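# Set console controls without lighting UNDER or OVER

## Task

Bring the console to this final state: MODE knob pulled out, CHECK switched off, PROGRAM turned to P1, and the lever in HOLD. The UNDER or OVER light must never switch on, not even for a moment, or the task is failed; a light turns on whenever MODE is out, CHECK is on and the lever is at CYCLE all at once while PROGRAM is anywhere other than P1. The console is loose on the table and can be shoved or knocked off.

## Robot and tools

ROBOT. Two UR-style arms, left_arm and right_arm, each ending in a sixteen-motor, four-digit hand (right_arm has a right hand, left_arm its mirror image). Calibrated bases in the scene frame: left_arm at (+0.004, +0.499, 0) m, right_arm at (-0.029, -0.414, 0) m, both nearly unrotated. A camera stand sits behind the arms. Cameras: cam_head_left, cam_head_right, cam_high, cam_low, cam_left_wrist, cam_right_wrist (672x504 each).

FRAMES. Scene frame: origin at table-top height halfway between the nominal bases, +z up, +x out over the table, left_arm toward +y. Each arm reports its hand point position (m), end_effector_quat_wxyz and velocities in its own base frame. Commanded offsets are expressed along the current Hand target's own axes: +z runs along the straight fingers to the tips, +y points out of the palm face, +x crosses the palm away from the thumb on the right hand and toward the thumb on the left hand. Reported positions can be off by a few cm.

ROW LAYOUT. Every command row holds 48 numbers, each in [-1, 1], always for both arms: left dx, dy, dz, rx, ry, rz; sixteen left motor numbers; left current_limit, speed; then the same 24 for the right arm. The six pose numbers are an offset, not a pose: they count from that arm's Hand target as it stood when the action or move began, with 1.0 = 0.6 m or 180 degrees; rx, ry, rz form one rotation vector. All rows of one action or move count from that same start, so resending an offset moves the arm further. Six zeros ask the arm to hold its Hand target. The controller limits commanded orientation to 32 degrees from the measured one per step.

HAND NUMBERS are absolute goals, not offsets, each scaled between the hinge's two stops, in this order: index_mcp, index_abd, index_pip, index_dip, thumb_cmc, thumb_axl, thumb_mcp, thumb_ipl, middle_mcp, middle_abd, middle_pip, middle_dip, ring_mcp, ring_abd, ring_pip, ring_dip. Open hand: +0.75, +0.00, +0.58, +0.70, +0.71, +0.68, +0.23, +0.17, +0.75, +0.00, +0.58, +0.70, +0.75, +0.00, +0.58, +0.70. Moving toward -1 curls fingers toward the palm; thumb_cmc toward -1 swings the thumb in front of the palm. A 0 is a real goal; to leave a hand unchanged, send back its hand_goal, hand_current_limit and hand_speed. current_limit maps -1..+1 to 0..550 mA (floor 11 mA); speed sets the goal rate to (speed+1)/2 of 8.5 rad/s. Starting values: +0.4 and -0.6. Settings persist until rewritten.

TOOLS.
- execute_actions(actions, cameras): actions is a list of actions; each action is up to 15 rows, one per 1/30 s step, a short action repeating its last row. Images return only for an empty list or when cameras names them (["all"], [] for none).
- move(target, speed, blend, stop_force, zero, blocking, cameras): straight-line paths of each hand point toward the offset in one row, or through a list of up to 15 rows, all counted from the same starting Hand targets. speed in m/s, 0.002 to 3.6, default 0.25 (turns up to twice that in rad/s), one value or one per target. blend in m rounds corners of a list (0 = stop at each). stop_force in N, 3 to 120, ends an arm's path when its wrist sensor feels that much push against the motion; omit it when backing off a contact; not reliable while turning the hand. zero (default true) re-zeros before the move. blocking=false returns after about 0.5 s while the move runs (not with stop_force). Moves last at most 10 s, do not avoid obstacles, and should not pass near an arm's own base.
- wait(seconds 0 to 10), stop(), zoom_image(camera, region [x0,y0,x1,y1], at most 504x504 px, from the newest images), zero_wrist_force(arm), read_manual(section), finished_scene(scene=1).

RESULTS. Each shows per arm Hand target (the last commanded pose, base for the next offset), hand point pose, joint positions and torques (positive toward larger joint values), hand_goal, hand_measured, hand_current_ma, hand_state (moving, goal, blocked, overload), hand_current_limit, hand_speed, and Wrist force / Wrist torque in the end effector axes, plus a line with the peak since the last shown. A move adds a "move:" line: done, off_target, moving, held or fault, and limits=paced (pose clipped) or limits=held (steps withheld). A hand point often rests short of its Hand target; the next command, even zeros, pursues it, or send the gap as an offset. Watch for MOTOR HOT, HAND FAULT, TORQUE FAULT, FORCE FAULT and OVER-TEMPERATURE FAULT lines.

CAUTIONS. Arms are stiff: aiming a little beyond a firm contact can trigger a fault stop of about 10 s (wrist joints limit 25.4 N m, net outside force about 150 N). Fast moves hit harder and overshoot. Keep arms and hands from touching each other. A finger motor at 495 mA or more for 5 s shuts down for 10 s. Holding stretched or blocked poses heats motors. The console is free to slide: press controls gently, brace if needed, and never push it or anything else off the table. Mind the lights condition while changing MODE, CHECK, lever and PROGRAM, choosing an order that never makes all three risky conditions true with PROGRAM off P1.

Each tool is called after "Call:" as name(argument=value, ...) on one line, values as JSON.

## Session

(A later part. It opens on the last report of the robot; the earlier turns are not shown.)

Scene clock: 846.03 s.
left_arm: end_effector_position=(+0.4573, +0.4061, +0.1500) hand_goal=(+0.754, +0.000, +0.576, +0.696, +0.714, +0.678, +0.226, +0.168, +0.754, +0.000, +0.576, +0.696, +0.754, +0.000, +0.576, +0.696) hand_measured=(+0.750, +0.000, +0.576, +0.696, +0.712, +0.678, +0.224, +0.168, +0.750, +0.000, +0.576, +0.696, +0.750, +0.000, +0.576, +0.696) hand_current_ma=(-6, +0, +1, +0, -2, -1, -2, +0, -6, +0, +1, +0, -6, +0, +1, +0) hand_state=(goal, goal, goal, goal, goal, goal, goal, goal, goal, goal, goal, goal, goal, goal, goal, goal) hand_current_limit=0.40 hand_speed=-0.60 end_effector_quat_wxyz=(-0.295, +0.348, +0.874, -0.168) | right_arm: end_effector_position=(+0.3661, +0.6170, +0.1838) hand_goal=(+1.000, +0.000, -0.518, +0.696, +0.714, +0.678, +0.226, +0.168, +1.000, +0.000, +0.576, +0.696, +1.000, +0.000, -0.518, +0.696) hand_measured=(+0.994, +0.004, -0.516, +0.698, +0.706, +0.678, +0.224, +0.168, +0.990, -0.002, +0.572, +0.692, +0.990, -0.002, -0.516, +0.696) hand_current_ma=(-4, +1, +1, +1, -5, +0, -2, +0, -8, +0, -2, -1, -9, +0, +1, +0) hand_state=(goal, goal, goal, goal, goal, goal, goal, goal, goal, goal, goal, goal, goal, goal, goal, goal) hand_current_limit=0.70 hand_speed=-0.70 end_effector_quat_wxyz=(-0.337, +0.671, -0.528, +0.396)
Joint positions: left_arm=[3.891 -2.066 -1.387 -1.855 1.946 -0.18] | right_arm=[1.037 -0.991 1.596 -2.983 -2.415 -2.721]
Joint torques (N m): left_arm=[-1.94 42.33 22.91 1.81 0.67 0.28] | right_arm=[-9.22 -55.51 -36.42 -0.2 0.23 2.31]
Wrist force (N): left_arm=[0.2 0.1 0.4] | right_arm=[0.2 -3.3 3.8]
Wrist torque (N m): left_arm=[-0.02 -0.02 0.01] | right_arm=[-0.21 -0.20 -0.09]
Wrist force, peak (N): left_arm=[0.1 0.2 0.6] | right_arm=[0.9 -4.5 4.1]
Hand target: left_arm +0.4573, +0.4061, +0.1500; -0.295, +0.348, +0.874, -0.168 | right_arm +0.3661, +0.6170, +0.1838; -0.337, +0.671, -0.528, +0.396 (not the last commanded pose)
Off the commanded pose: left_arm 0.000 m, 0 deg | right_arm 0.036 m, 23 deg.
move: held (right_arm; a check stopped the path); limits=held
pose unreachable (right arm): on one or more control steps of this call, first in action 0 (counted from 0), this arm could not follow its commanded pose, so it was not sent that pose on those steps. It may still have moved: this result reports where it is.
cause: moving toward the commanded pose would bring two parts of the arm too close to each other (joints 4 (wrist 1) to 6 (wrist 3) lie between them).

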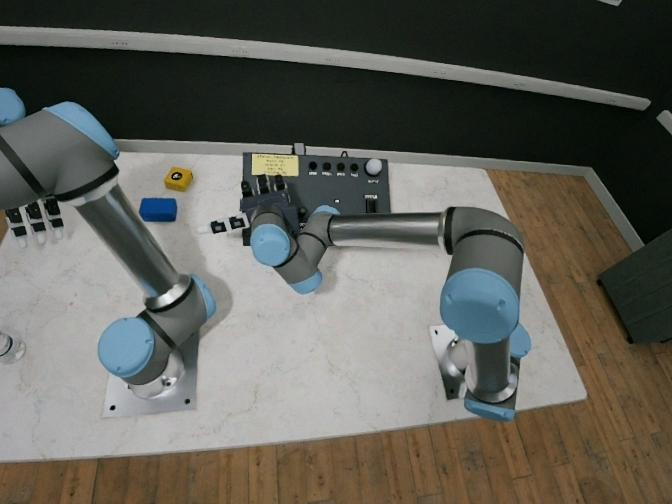

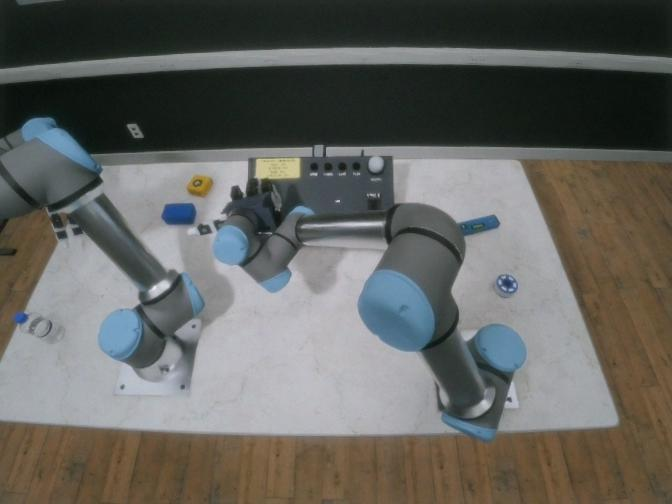

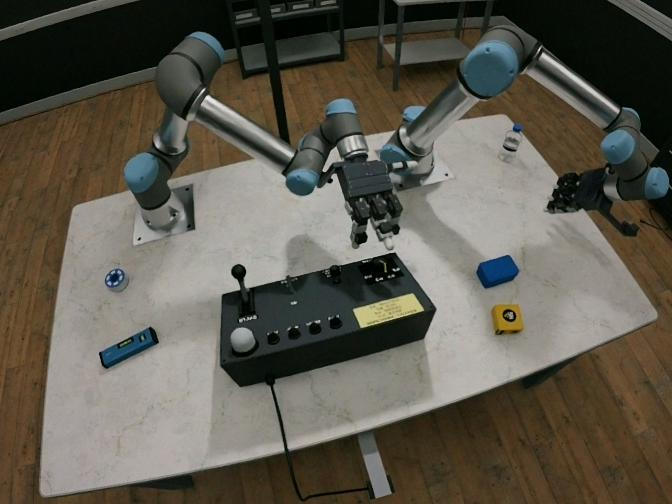

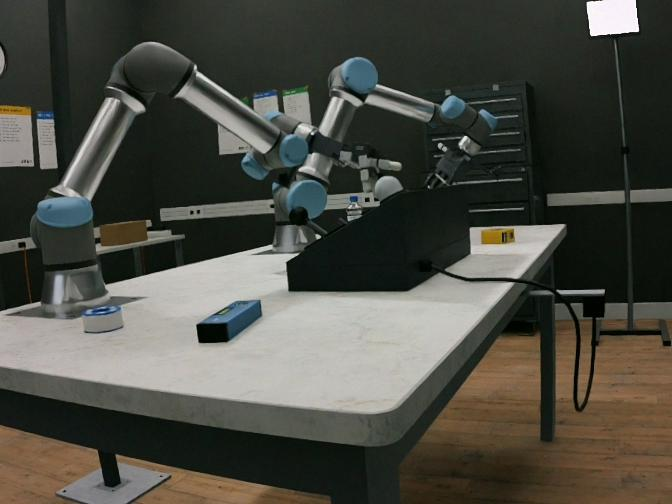

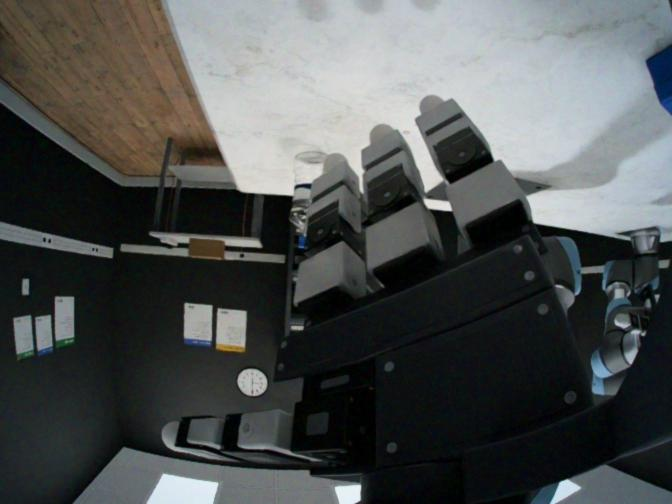

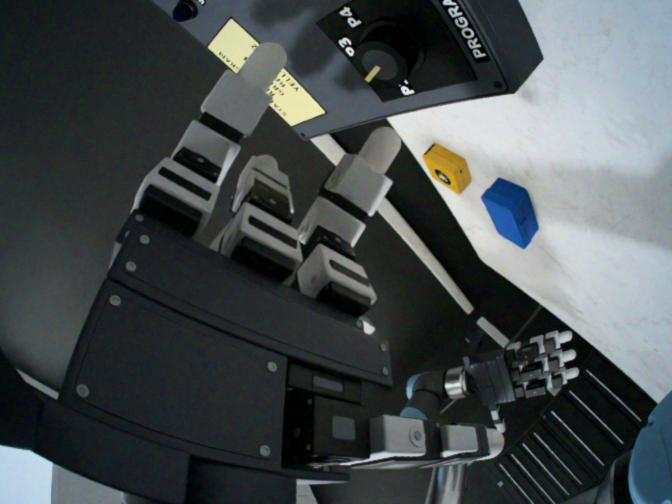

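Call:
move(target=[0,0,0,0,0,0,0.754,0,0.576,0.696,0.714,0.678,0.226,0.168,0.754,0,0.576,0.696,0.754,0,0.576,0.696,0.4,-0.6,-0.029,0.1293,-0.0872,-0.1266,-0.0029,0.0702,1,-0.09,1,1,0.714,0.678,0.226,0.168,1,0.09,1,1,1,0,1,1,0.7,-0.7], speed=0.2, cameras=["cam_head_left", "cam_high", "cam_low", "cam_right_wrist"])

Call:
zoom_image(camera="cam_high", region=[290, 180, 470, 320])

Call:
zoom_image(camera="cam_low", region=[280, 100, 480, 300])

Call:
zoom_image(camera="cam_right_wrist", region=[100, 0, 500, 300])

Scene clock: 967.67 s.
left_arm: end_effector_position=(+0.4573, +0.4061, +0.1500) hand_goal=(+0.754, +0.000, +0.576, +0.696, +0.714, +0.678, +0.226, +0.168, +0.754, +0.000, +0.576, +0.696, +0.754, +0.000, +0.576, +0.696) hand_measured=(+0.750, +0.000, +0.576, +0.696, +0.712, +0.678, +0.224, +0.168, +0.750, +0.000, +0.576, +0.696, +0.750, +0.000, +0.576, +0.696) hand_current_ma=(-6, +0, +1, +0, -2, -1, -2, +0, -6, +0, +1, +0, -6, +0, +1, +0) hand_state=(goal, goal, goal, goal, goal, goal, goal, goal, goal, goal, goal, goal, goal, goal, goal, goal) hand_current_limit=0.40 hand_speed=-0.60 end_effector_quat_wxyz=(-0.295, +0.348, +0.874, -0.168) | right_arm: end_effector_position=(+0.2831, +0.6155, +0.1372) hand_goal=(+1.000, -0.090, +1.000, +1.000, +0.714, +0.678, +0.226, +0.168, +1.000, +0.090, +1.000, +1.000, +1.000, +0.000, +1.000, +1.000) hand_measured=(+0.994, -0.086, +0.992, +0.996, +0.706, +0.678, +0.224, +0.168, +0.990, +0.088, +0.992, +0.996, +0.990, -0.002, +0.992, +0.996) hand_current_ma=(-4, +1, -6, -2, -5, +0, -2, +0, -8, -1, -5, -2, -9, +0, -5, -1) hand_state=(goal, goal, goal, goal, goal, goal, goal, goal, goal, goal, goal, goal, goal, goal, goal, goal) hand_current_limit=0.70 hand_speed=-0.70 end_effector_quat_wxyz=(-0.241, +0.664, -0.665, +0.242)
Joint positions: left_arm=[3.891 -2.066 -1.387 -1.855 1.946 -0.18] | right_arm=[1.03 -1.104 1.68 -2.554 -2.155 -2.235]
Joint torques (N m): left_arm=[-2.76 42.27 24.87 1.86 0.83 0.24] | right_arm=[-10.06 -50.33 -8.29 -0.46 0.24 2.13]
Wrist force (N): left_arm=[0.0 0.2 0.2] | right_arm=[-0.3 -2.9 2.2]
Wrist torque (N m): left_arm=[0.01 0.00 0.01] | right_arm=[-0.24 -0.14 -0.09]
Wrist force, peak (N): left_arm=[0.0 0.3 0.7] | right_arm=[0.0 -3.4 4.2]
Hand target: left_arm +0.4573, +0.4061, +0.1500; -0.295, +0.348, +0.874, -0.168 | right_arm +0.2831, +0.6155, +0.1372; -0.241, +0.664, -0.665, +0.242
Off the commanded pose: left_arm 0.000 m, 0 deg | right_arm 0.000 m, 0 deg.
move: done
Images, in order (width x height): cam_head_left 672x504, cam_high 672x504, cam_low 672x504, cam_right_wrist 672x504.

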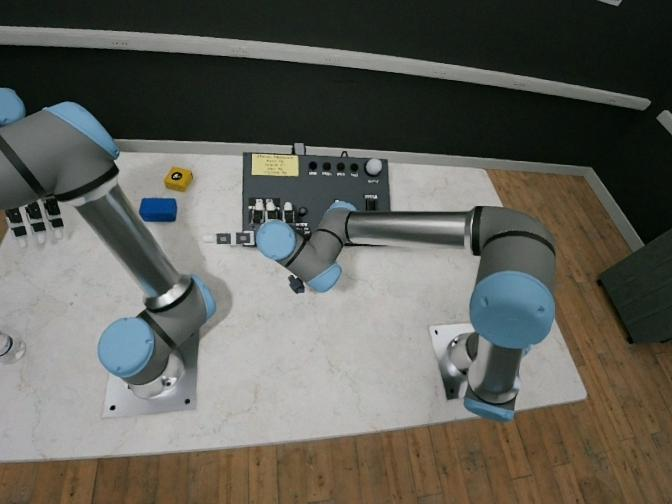

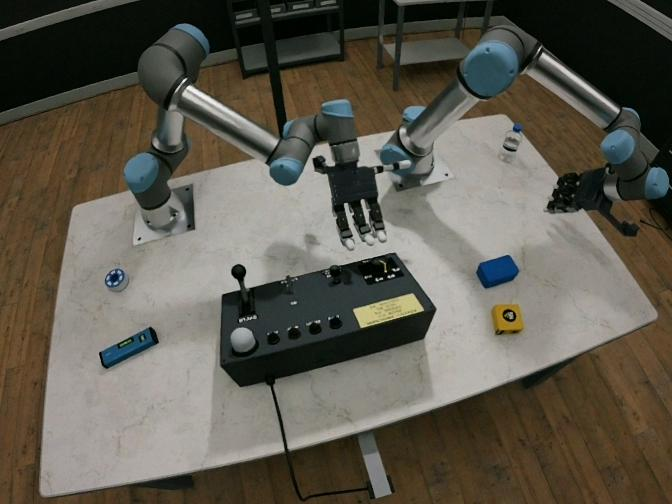

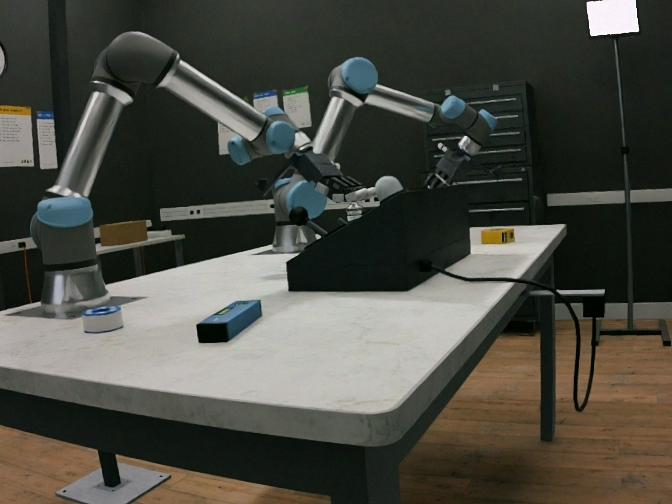

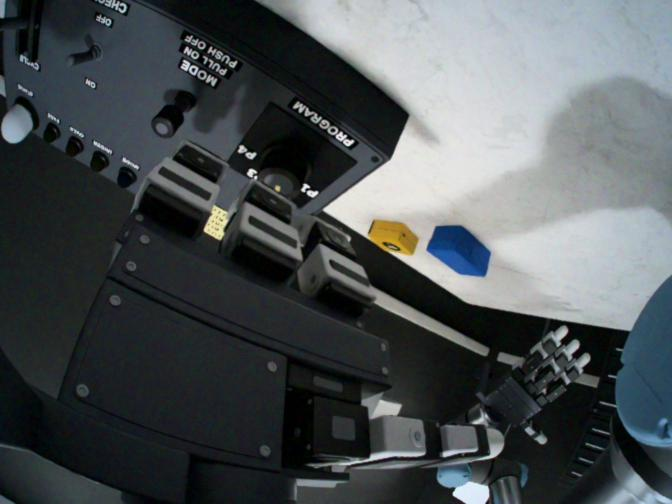

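Scaled by 2.800 from the camera's 672x504 image, which has a finer 960x720 frame.

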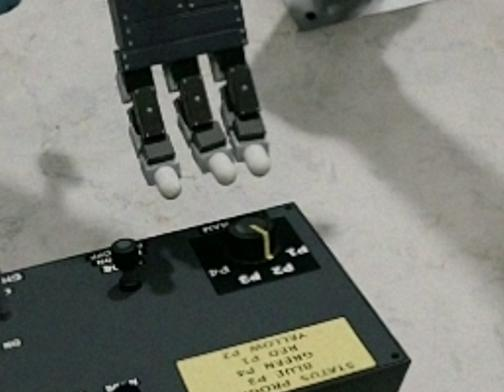

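Scaled by 2.520 from the camera's 672x504 image, which has a finer 960x720 frame.

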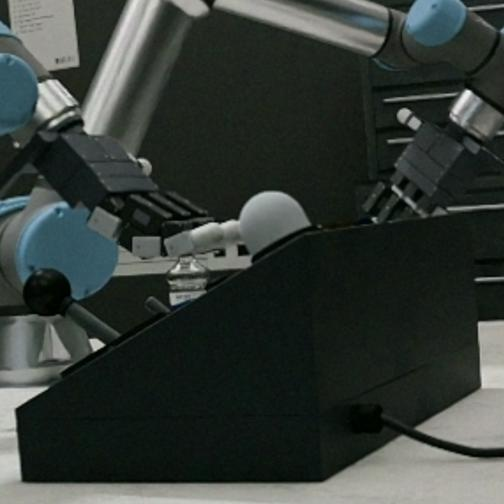

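Scaled by 1.260 from the camera's 672x504 image, which has a finer 960x720 frame.

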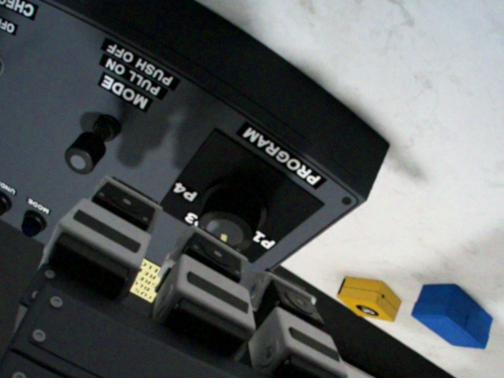

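Call:
move(target=[0,0,0,0,0,0,0.754,0,0.576,0.696,0.714,0.678,0.226,0.168,0.754,0,0.576,0.696,0.754,0,0.576,0.696,0.4,-0.6,0,0.0319,0.1156,0,0,0,1,-0.09,1,1,0.714,0.678,0.226,0.168,1,0.09,1,1,1,0,1,1,0.7,-0.7], speed=0.05, stop_force=15, cameras=["cam_head_left", "cam_high", "cam_low", "cam_right_wrist"])

Call:
zoom_image(camera="cam_high", region=[310, 200, 450, 320])

Call:
zoom_image(camera="cam_head_left", region=[232, 170, 332, 255])

Call:
zoom_image(camera="cam_right_wrist", region=[150, 50, 400, 250])

Scene clock: 979.50 s.
left_arm: end_effector_position=(+0.4573, +0.4061, +0.1500) hand_goal=(+0.754, +0.000, +0.576, +0.696, +0.714, +0.678, +0.226, +0.168, +0.754, +0.000, +0.576, +0.696, +0.754, +0.000, +0.576, +0.696) hand_measured=(+0.750, +0.000, +0.576, +0.696, +0.712, +0.678, +0.224, +0.168, +0.750, +0.000, +0.576, +0.696, +0.750, +0.000, +0.576, +0.696) hand_current_ma=(-6, +0, +1, +0, -2, -1, -2, +0, -6, +0, +1, +0, -6, +0, +1, +0) hand_state=(goal, goal, goal, goal, goal, goal, goal, goal, goal, goal, goal, goal, goal, goal, goal, goal) hand_current_limit=0.40 hand_speed=-0.60 end_effector_quat_wxyz=(-0.295, +0.348, +0.874, -0.168) | right_arm: end_effector_position=(+0.3048, +0.6154, +0.0896) hand_goal=(+1.000, -0.090, +1.000, +1.000, +0.714, +0.678, +0.226, +0.168, +1.000, +0.090, +1.000, +1.000, +1.000, +0.000, +1.000, +1.000) hand_measured=(+1.000, -0.090, +1.000, +1.000, +0.706, +0.678, +0.224, +0.168, +1.000, +0.088, +1.000, +1.000, +0.990, -0.002, +0.992, +0.996) hand_current_ma=(+0, +0, +0, +0, -5, +0, -2, +0, +0, +0, +0, +0, -10, +0, -5, -1) hand_state=(goal, goal, goal, goal, goal, goal, goal, goal, goal, goal, goal, goal, goal, goal, goal, goal) hand_current_limit=0.70 hand_speed=-0.70 end_effector_quat_wxyz=(-0.241, +0.664, -0.665, +0.242)
Joint positions: left_arm=[3.891 -2.066 -1.387 -1.855 1.946 -0.18] | right_arm=[1 -1.02 1.697 -2.672 -2.143 -2.268]
Joint torques (N m): left_arm=[-2.65 43.3 25.99 1.98 0.93 0.31] | right_arm=[2.54 -47.25 -33.84 -0.11 -2.35 2.33]
Wrist force (N): left_arm=[-0.1 0.1 0.3] | right_arm=[-0.1 2.1 -10.9]
Wrist torque (N m): left_arm=[-0.02 0.02 0.00] | right_arm=[1.69 -0.14 -0.04]
Wrist force, peak (N): left_arm=[0.0 0.3 0.7] | right_arm=[0.7 13.8 -51.5]
Hand target: left_arm +0.4573, +0.4061, +0.1500; -0.295, +0.348, +0.874, -0.168 | right_arm +0.3048, +0.6154, +0.0896; -0.241, +0.664, -0.665, +0.242 (not the last commanded pose)
Off the commanded pose: left_arm 0.000 m, 0 deg | right_arm 0.020 m, 0 deg.
move: contact (right_arm)
Images, in order (width x height): cam_head_left 672x504, cam_high 672x504, cam_low 672x504, cam_right_wrist 672x504.

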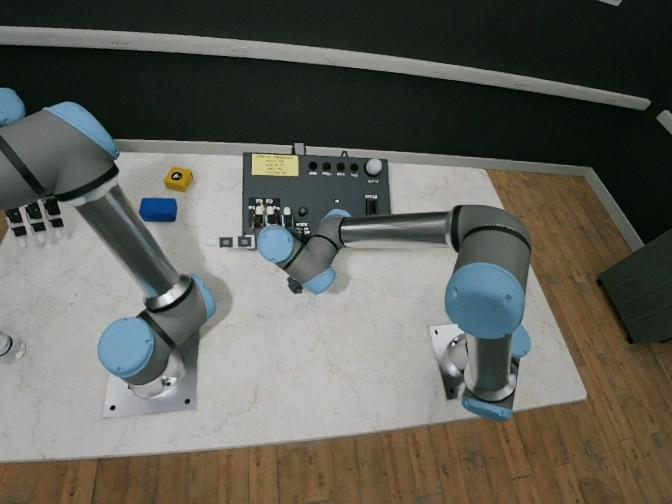

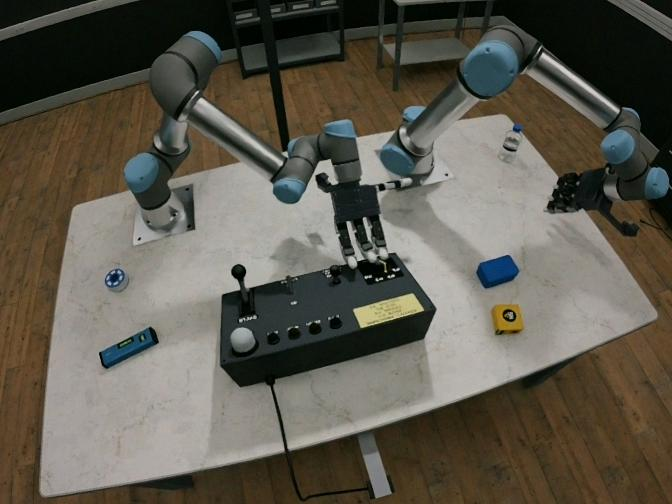

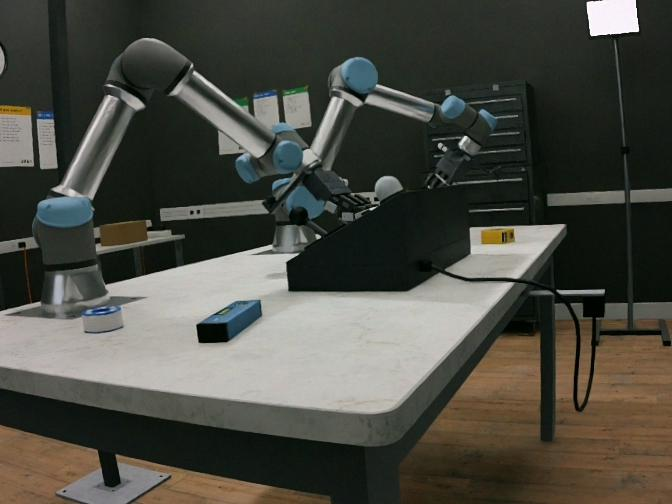

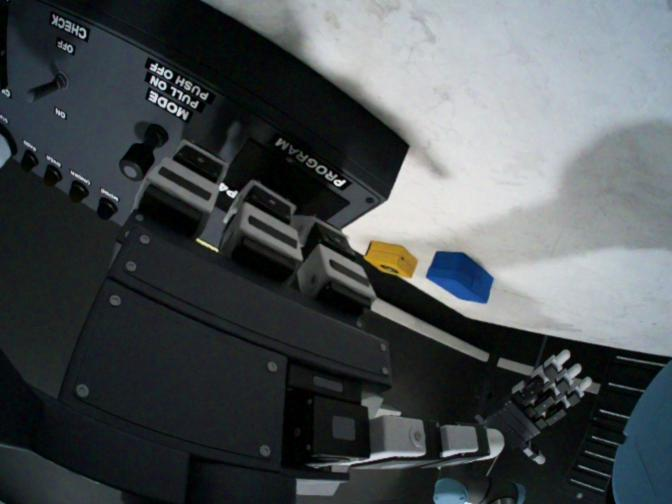

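Scaled by 3.600 from the camera's 672x504 image, which has a finer 960x720 frame.

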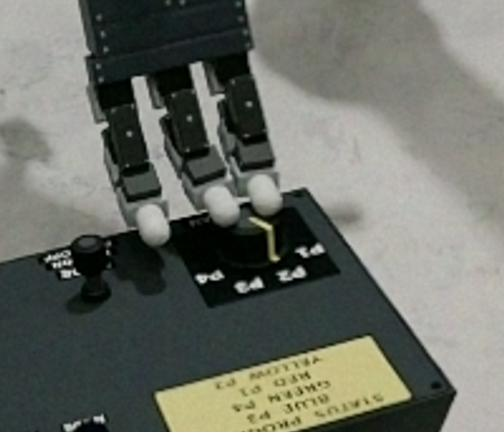

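Scaled by 5.040 from the camera's 672x504 image, which has a finer 960x720 frame.

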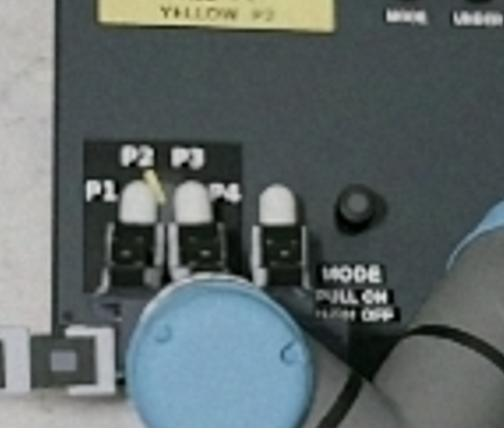

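Scaled by 2.016 from the camera's 672x504 image, which has a finer 960x720 frame.

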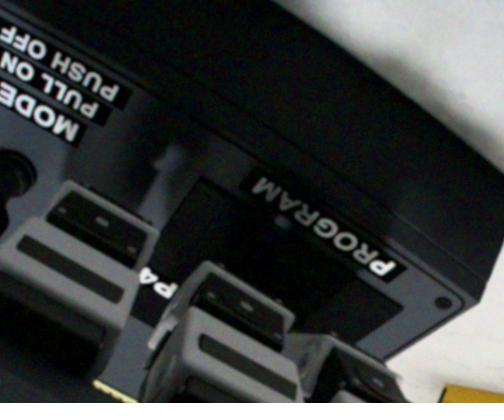

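Call:
move(target=[0,0,0,0,0,0,0.754,0,0.576,0.696,0.714,0.678,0.226,0.168,0.754,0,0.576,0.696,0.754,0,0.576,0.696,0.4,-0.6,0,0.0005,0.0018,0,0,0,1,-0.09,1,1,0.714,0.678,0.226,0.168,1,0.09,1,1,1,0,1,1,0.7,-0.7], speed=0.01, stop_force=15, zero=false)

Scene clock: 991.17 s.
left_arm: end_effector_position=(+0.4573, +0.4061, +0.1500) hand_goal=(+0.754, +0.000, +0.576, +0.696, +0.714, +0.678, +0.226, +0.168, +0.754, +0.000, +0.576, +0.696, +0.754, +0.000, +0.576, +0.696) hand_measured=(+0.750, +0.000, +0.576, +0.696, +0.712, +0.678, +0.224, +0.168, +0.750, +0.000, +0.576, +0.696, +0.750, +0.000, +0.576, +0.696) hand_current_ma=(-6, +0, +1, +0, -2, -1, -2, +0, -6, +0, +1, +0, -6, +0, +1, +0) hand_state=(goal, goal, goal, goal, goal, goal, goal, goal, goal, goal, goal, goal, goal, goal, goal, goal) hand_current_limit=0.40 hand_speed=-0.60 end_effector_quat_wxyz=(-0.295, +0.348, +0.874, -0.168) | right_arm: end_effector_position=(+0.3049, +0.6155, +0.0893) hand_goal=(+1.000, -0.090, +1.000, +1.000, +0.714, +0.678, +0.226, +0.168, +1.000, +0.090, +1.000, +1.000, +1.000, +0.000, +1.000, +1.000) hand_measured=(+1.000, -0.092, +1.000, +1.000, +0.706, +0.678, +0.224, +0.168, +1.000, +0.088, +1.000, +1.000, +0.990, -0.002, +0.992, +0.996) hand_current_ma=(+0, +0, +0, +0, -5, +0, -2, +0, +0, -1, +0, +0, -10, +0, -5, -1) hand_state=(goal, goal, goal, goal, goal, goal, goal, goal, goal, goal, goal, goal, goal, goal, goal, goal) hand_current_limit=0.70 hand_speed=-0.70 end_effector_quat_wxyz=(-0.242, +0.664, -0.665, +0.242)
Joint positions: left_arm=[3.891 -2.066 -1.387 -1.855 1.946 -0.18] | right_arm=[1 -1.019 1.697 -2.673 -2.143 -2.268]
Joint torques (N m): left_arm=[-2.26 43.33 25.06 1.91 1.01 0.39] | right_arm=[-4.62 -44.15 -26.16 1.07 -1.24 2.42]
Wrist force (N): left_arm=[0.0 0.3 0.1] | right_arm=[0.1 3.0 -17.0]
Wrist torque (N m): left_arm=[0.02 0.01 0.00] | right_arm=[2.52 -0.07 0.02]
Wrist force, peak (N): left_arm=[-0.1 0.1 0.7] | right_arm=[0.1 3.0 -17.0]
Hand target: left_arm +0.4573, +0.4061, +0.1500; -0.295, +0.348, +0.874, -0.168 | right_arm +0.3049, +0.6155, +0.0893; -0.242, +0.664, -0.665, +0.242 (not the last commanded pose)
Off the commanded pose: left_arm 0.000 m, 0 deg | right_arm 0.001 m, 0 deg.
move: contact (right_arm)

Call:
move(target=[[0,0,0,0,0,0,0.754,0,0.576,0.696,0.714,0.678,0.226,0.168,0.754,0,0.576,0.696,0.754,0,0.576,0.696,0.4,-0.6,0.049,-0.0042,0.002,0,-0.0148,-0.0535,1,-0.09,1,1,0.714,0.678,0.226,0.168,1,0.09,1,1,1,0,1,1,0.7,-0.7],[0,0,0,0,0,0,0.754,0,0.576,0.696,0.714,0.678,0.226,0.168,0.754,0,0.576,0.696,0.754,0,0.576,0.696,0.4,-0.6,0.0963,-0.0168,0.0055,0,-0.0295,-0.1071,1,-0.09,1,1,0.714,0.678,0.226,0.168,1,0.09,1,1,1,0,1,1,0.7,-0.7]], speed=0.08, blend=[0.002, 0], cameras=["cam_head_left", "cam_high"])

Call:
zoom_image(camera="cam_high", region=[310, 200, 450, 320])

Call:
zoom_image(camera="cam_head_left", region=[232, 170, 332, 255])

Scene clock: 1022.83 s.
left_arm: end_effector_position=(+0.4573, +0.4061, +0.1500) hand_goal=(+0.754, +0.000, +0.576, +0.696, +0.714, +0.678, +0.226, +0.168, +0.754, +0.000, +0.576, +0.696, +0.754, +0.000, +0.576, +0.696) hand_measured=(+0.750, +0.000, +0.576, +0.696, +0.712, +0.678, +0.224, +0.168, +0.750, +0.000, +0.576, +0.696, +0.750, +0.000, +0.576, +0.696) hand_current_ma=(-6, +0, +1, +0, -2, -1, -2, +0, -6, +0, +1, +0, -6, +0, +1, +0) hand_state=(goal, goal, goal, goal, goal, goal, goal, goal, goal, goal, goal, goal, goal, goal, goal, goal) hand_current_limit=0.40 hand_speed=-0.60 end_effector_quat_wxyz=(-0.295, +0.348, +0.874, -0.168) | right_arm: end_effector_position=(+0.3147, +0.5577, +0.0933) hand_goal=(+1.000, -0.090, +1.000, +1.000, +0.714, +0.678, +0.226, +0.168, +1.000, +0.090, +1.000, +1.000, +1.000, +0.000, +1.000, +1.000) hand_measured=(+1.002, -0.092, +1.000, +1.000, +0.706, +0.678, +0.224, +0.168, +1.002, +0.090, +1.002, +1.000, +0.990, -0.002, +0.992, +0.996) hand_current_ma=(+0, +0, +0, +0, -5, +0, -2, +0, +0, +0, +0, +0, -10, +0, -5, -1) hand_state=(goal, goal, goal, goal, goal, goal, goal, goal, goal, goal, goal, goal, goal, goal, goal, goal) hand_current_limit=0.70 hand_speed=-0.70 end_effector_quat_wxyz=(-0.228, +0.777, -0.532, +0.248)
Joint positions: left_arm=[3.891 -2.066 -1.387 -1.855 1.946 -0.18] | right_arm=[0.931 -1.082 1.811 -2.824 -2.038 -2.707]
Joint torques (N m): left_arm=[-2.89 42.83 26.12 1.96 0.84 0.25] | right_arm=[-14.24 -34.17 2.1 -0.87 1.26 -2.39]
Wrist force (N): left_arm=[-0.1 0.0 0.5] | right_arm=[1.6 -8.1 -17.1]
Wrist torque (N m): left_arm=[-0.05 0.02 0.00] | right_arm=[3.08 0.04 0.36]
Wrist force, peak (N): left_arm=[0.1 -0.2 0.8] | right_arm=[1.2 2.6 -25.0]
Hand target: left_arm +0.4573, +0.4061, +0.1500; -0.295, +0.348, +0.874, -0.168 | right_arm +0.3147, +0.5577, +0.0933; -0.228, +0.777, -0.532, +0.248
Off the commanded pose: left_arm 0.000 m, 0 deg | right_arm 0.000 m, 0 deg.
move: done
Images, in order (width x height): cam_head_left 672x504, cam_high 672x504.

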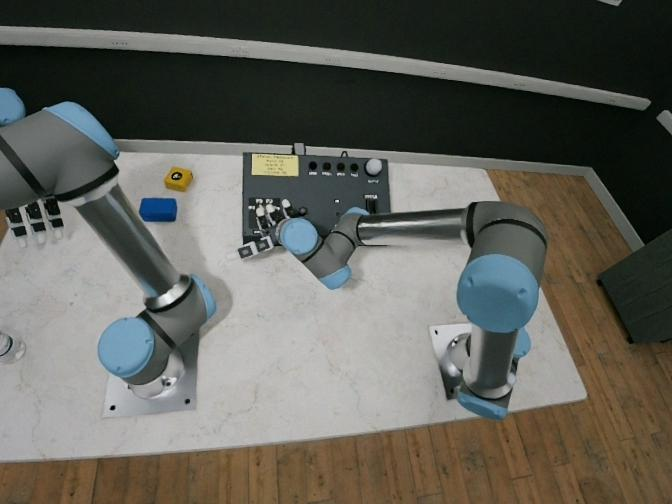

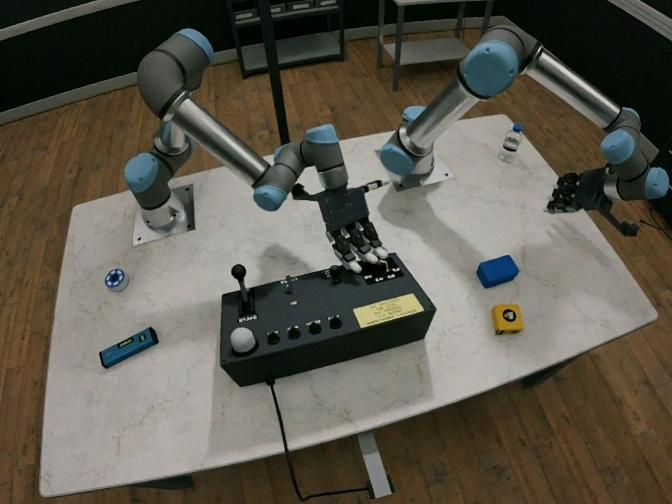

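Scaled by 3.600 from the camera's 672x504 image, which has a finer 960x720 frame.

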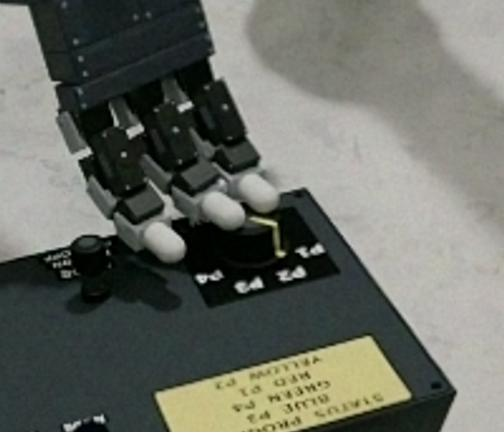

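Scaled by 5.040 from the camera's 672x504 image, which has a finer 960x720 frame.

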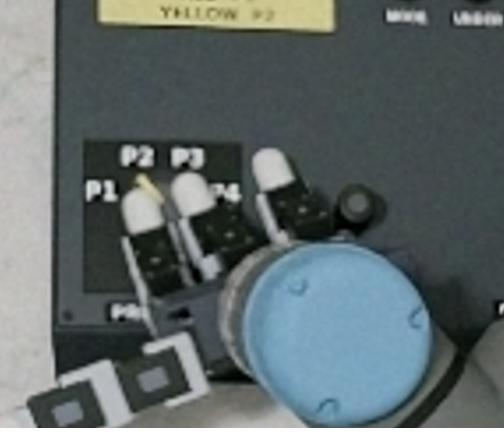

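Call:
move(target=[[0,0,0,0,0,0,0.754,0,0.576,0.696,0.714,0.678,0.226,0.168,0.754,0,0.576,0.696,0.754,0,0.576,0.696,0.4,-0.6,0.049,-0.0042,0.002,0,-0.0148,-0.0535,1,-0.09,1,1,0.714,0.678,0.226,0.168,1,0.09,1,1,1,0,1,1,0.7,-0.7],[0,0,0,0,0,0,0.754,0,0.576,0.696,0.714,0.678,0.226,0.168,0.754,0,0.576,0.696,0.754,0,0.576,0.696,0.4,-0.6,0.0963,-0.0168,0.0055,0,-0.0295,-0.1071,1,-0.09,1,1,0.714,0.678,0.226,0.168,1,0.09,1,1,1,0,1,1,0.7,-0.7]], speed=0.08, blend=[0.002, 0], cameras=["cam_head_left", "cam_high", "cam_right_wrist"])

Call:
zoom_image(camera="cam_high", region=[310, 200, 450, 320])

Call:
zoom_image(camera="cam_head_left", region=[232, 170, 332, 255])

Scene clock: 1044.70 s.
left_arm: end_effector_position=(+0.4573, +0.4061, +0.1500) hand_goal=(+0.754, +0.000, +0.576, +0.696, +0.714, +0.678, +0.226, +0.168, +0.754, +0.000, +0.576, +0.696, +0.754, +0.000, +0.576, +0.696) hand_measured=(+0.750, +0.000, +0.576, +0.696, +0.712, +0.678, +0.224, +0.168, +0.750, +0.000, +0.576, +0.696, +0.750, +0.000, +0.576, +0.696) hand_current_ma=(-6, +0, +1, +0, -2, -1, -2, +0, -6, +0, +1, +0, -6, +0, +1, +0) hand_state=(goal, goal, goal, goal, goal, goal, goal, goal, goal, goal, goal, goal, goal, goal, goal, goal) hand_current_limit=0.40 hand_speed=-0.60 end_effector_quat_wxyz=(-0.295, +0.348, +0.874, -0.168) | right_arm: end_effector_position=(+0.3419, +0.5070, +0.1052) hand_goal=(+1.000, -0.090, +1.000, +1.000, +0.714, +0.678, +0.226, +0.168, +1.000, +0.090, +1.000, +1.000, +1.000, +0.000, +1.000, +1.000) hand_measured=(+1.002, -0.092, +1.002, +1.000, +0.706, +0.678, +0.224, +0.168, +1.002, +0.090, +1.002, +1.000, +0.990, -0.002, +0.992, +0.996) hand_current_ma=(+0, -1, +0, +0, -5, +0, -2, +0, +1, +0, +1, +0, -10, +0, -5, -1) hand_state=(goal, goal, goal, goal, goal, goal, goal, goal, goal, goal, goal, goal, goal, goal, goal, goal) hand_current_limit=0.70 hand_speed=-0.70 end_effector_quat_wxyz=(-0.208, +0.865, -0.384, +0.247)
Joint positions: left_arm=[3.891 -2.066 -1.387 -1.855 1.946 -0.18] | right_arm=[0.845 -1.135 1.868 -2.881 -1.903 -3.132]
Joint torques (N m): left_arm=[-3.92 43.71 26.01 1.78 1.13 0.4] | right_arm=[-14.45 -28.54 8.48 1.64 0.6 -2.44]
Wrist force (N): left_arm=[0.0 0.2 0.2] | right_arm=[1.4 -18.5 -17.1]
Wrist torque (N m): left_arm=[0.01 0.00 0.01] | right_arm=[3.56 0.00 0.01]
Wrist force, peak (N): left_arm=[0.1 0.2 0.8] | right_arm=[1.4 2.3 -32.6]
Hand target: left_arm +0.4573, +0.4061, +0.1500; -0.295, +0.348, +0.874, -0.168 | right_arm +0.3419, +0.5070, +0.1052; -0.208, +0.865, -0.384, +0.247
Off the commanded pose: left_arm 0.000 m, 0 deg | right_arm 0.000 m, 0 deg.
move: done
Images, in order (width x height): cam_head_left 672x504, cam_high 672x504, cam_right_wrist 672x504.

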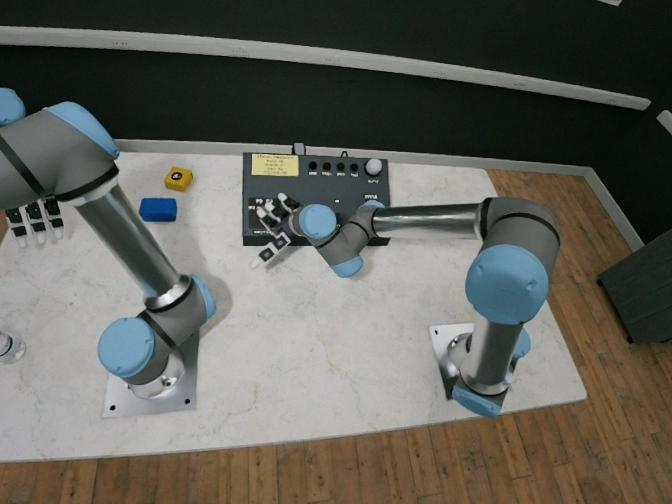

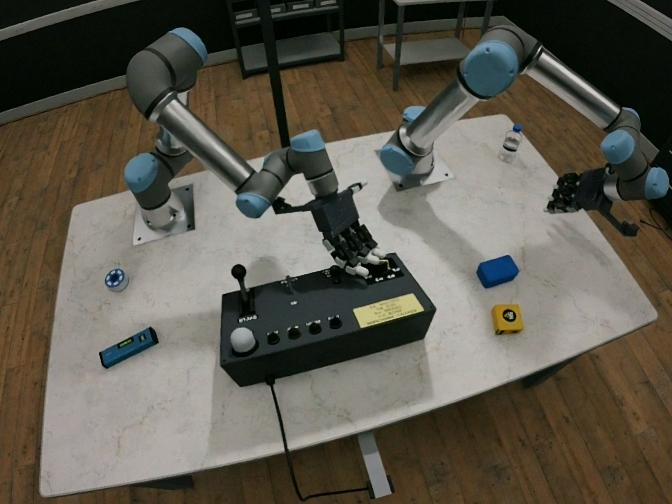

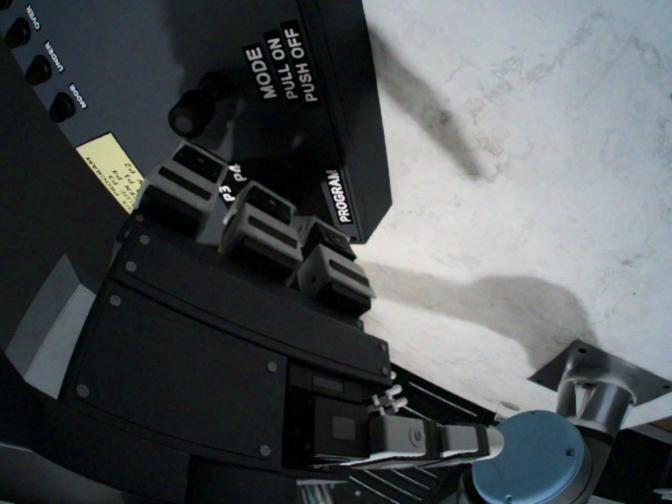

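Scaled by 3.600 from the camera's 672x504 image, which has a finer 960x720 frame.

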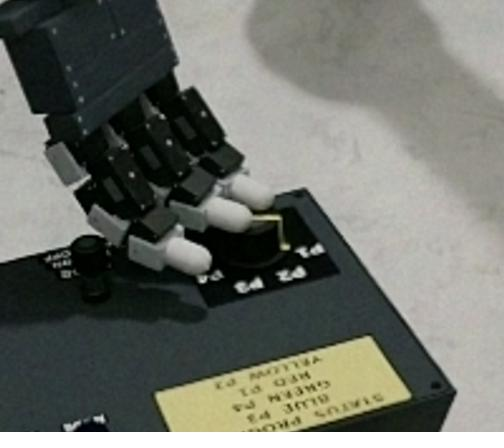

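Scaled by 5.040 from the camera's 672x504 image, which has a finer 960x720 frame.

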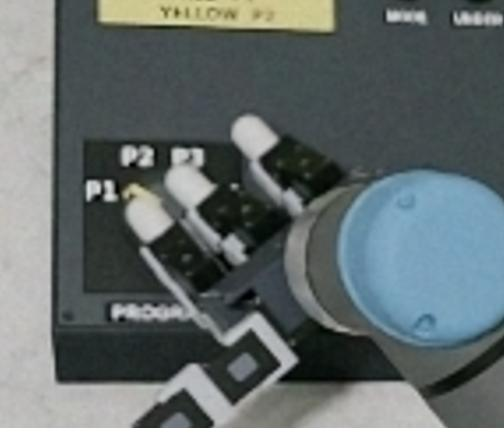

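Call:
move(target=[0,0,0,0,0,0,0.754,0,0.576,0.696,0.714,0.678,0.226,0.168,0.754,0,0.576,0.696,0.754,0,0.576,0.696,0.4,-0.6,0,-0.0266,-0.0964,0,0,0,1,-0.09,1,1,0.714,0.678,0.226,0.168,1,0.09,1,1,1,0,1,1,0.7,-0.7], speed=0.08, cameras=["cam_head_left", "cam_high", "cam_right_wrist", "cam_low"])

Call:
zoom_image(camera="cam_high", region=[310, 230, 430, 320])

Call:
zoom_image(camera="cam_head_left", region=[232, 170, 332, 255])

Call:
zoom_image(camera="cam_right_wrist", region=[100, 20, 380, 230])

Scene clock: 1058.80 s.
left_arm: end_effector_position=(+0.4573, +0.4061, +0.1500) hand_goal=(+0.754, +0.000, +0.576, +0.696, +0.714, +0.678, +0.226, +0.168, +0.754, +0.000, +0.576, +0.696, +0.754, +0.000, +0.576, +0.696) hand_measured=(+0.750, +0.000, +0.576, +0.696, +0.712, +0.678, +0.224, +0.168, +0.750, +0.000, +0.576, +0.696, +0.750, +0.000, +0.576, +0.696) hand_current_ma=(-6, +0, +1, +0, -2, -1, -2, +0, -6, +0, +1, +0, -6, +0, +1, +0) hand_state=(goal, goal, goal, goal, goal, goal, goal, goal, goal, goal, goal, goal, goal, goal, goal, goal) hand_current_limit=0.40 hand_speed=-0.60 end_effector_quat_wxyz=(-0.295, +0.348, +0.874, -0.168) | right_arm: end_effector_position=(+0.3170, +0.5071, +0.1597) hand_goal=(+1.000, -0.090, +1.000, +1.000, +0.714, +0.678, +0.226, +0.168, +1.000, +0.090, +1.000, +1.000, +1.000, +0.000, +1.000, +1.000) hand_measured=(+0.994, -0.092, +1.000, +1.000, +0.706, +0.678, +0.224, +0.168, +0.994, +0.090, +1.000, +1.000, +0.990, -0.002, +0.992, +0.996) hand_current_ma=(-3, +0, +0, +0, -5, +0, -2, +0, -3, +0, +0, +0, -10, +0, -5, -1) hand_state=(goal, goal, goal, goal, goal, goal, goal, goal, goal, goal, goal, goal, goal, goal, goal, goal) hand_current_limit=0.70 hand_speed=-0.70 end_effector_quat_wxyz=(-0.208, +0.865, -0.384, +0.247)
Joint positions: left_arm=[3.891 -2.066 -1.387 -1.855 1.946 -0.18] | right_arm=[0.88 -1.243 1.851 -2.746 -1.922 -3.101]
Joint torques (N m): left_arm=[-3 44.34 25.25 2.2 1.09 0.45] | right_arm=[8.94 -45.2 -37.59 -0.81 -1.93 2.1]
Wrist force (N): left_arm=[0.0 0.1 0.4] | right_arm=[1.6 -1.7 2.2]
Wrist torque (N m): left_arm=[-0.03 0.00 0.00] | right_arm=[-0.13 -0.21 0.01]
Wrist force, peak (N): left_arm=[0.5 0.2 0.6] | right_arm=[1.6 -19.2 -17.1]
Hand target: left_arm +0.4573, +0.4061, +0.1500; -0.295, +0.348, +0.874, -0.168 | right_arm +0.3170, +0.5071, +0.1598; -0.208, +0.865, -0.384, +0.247
Off the commanded pose: left_arm 0.000 m, 0 deg | right_arm 0.000 m, 0 deg.
move: done
Images, in order (width x height): cam_head_left 672x504, cam_high 672x504, cam_low 672x504, cam_right_wrist 672x504.

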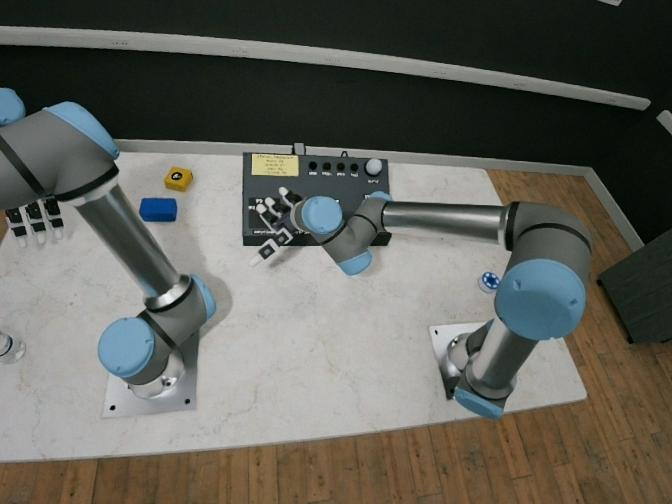

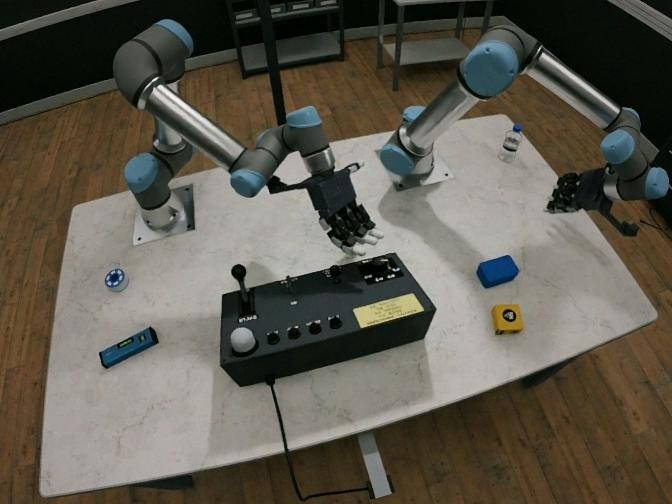

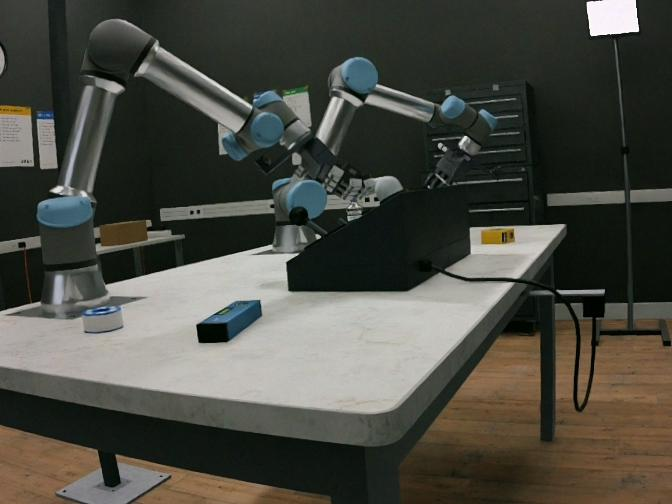

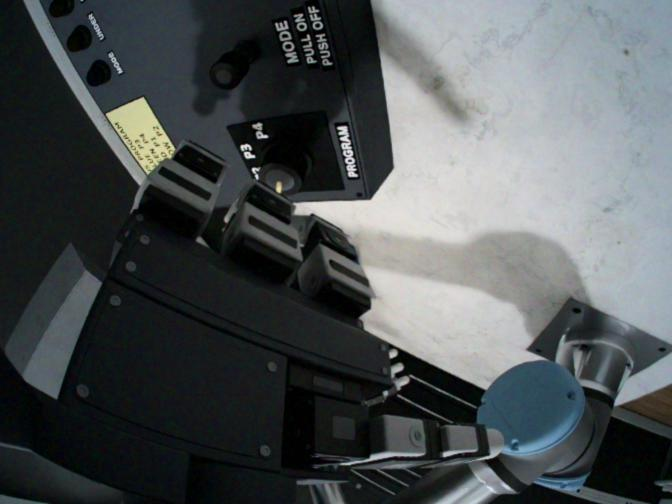

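Scaled by 4.200 from the camera's 672x504 image, which has a finer 960x720 frame.

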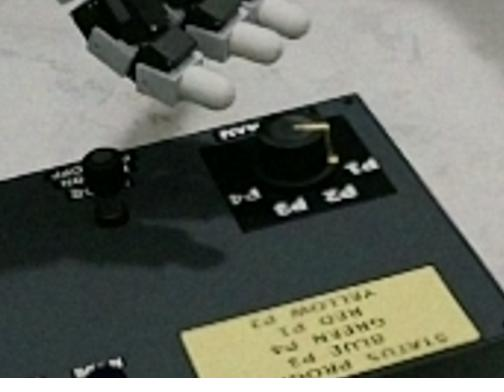

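Scaled by 5.040 from the camera's 672x504 image, which has a finer 960x720 frame.

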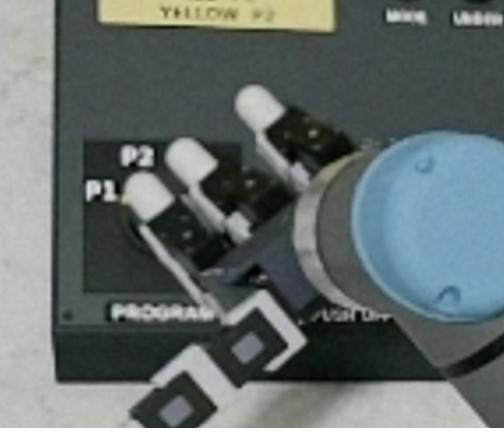

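Scaled by 1.800 from the camera's 672x504 image, which has a finer 960x720 frame.

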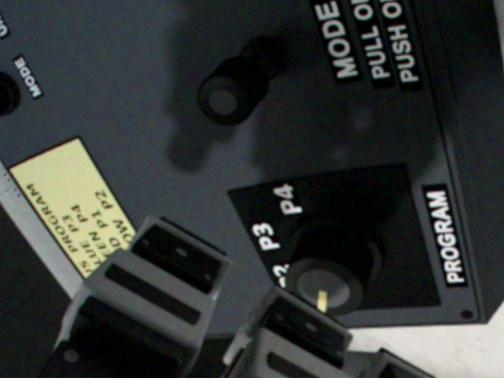

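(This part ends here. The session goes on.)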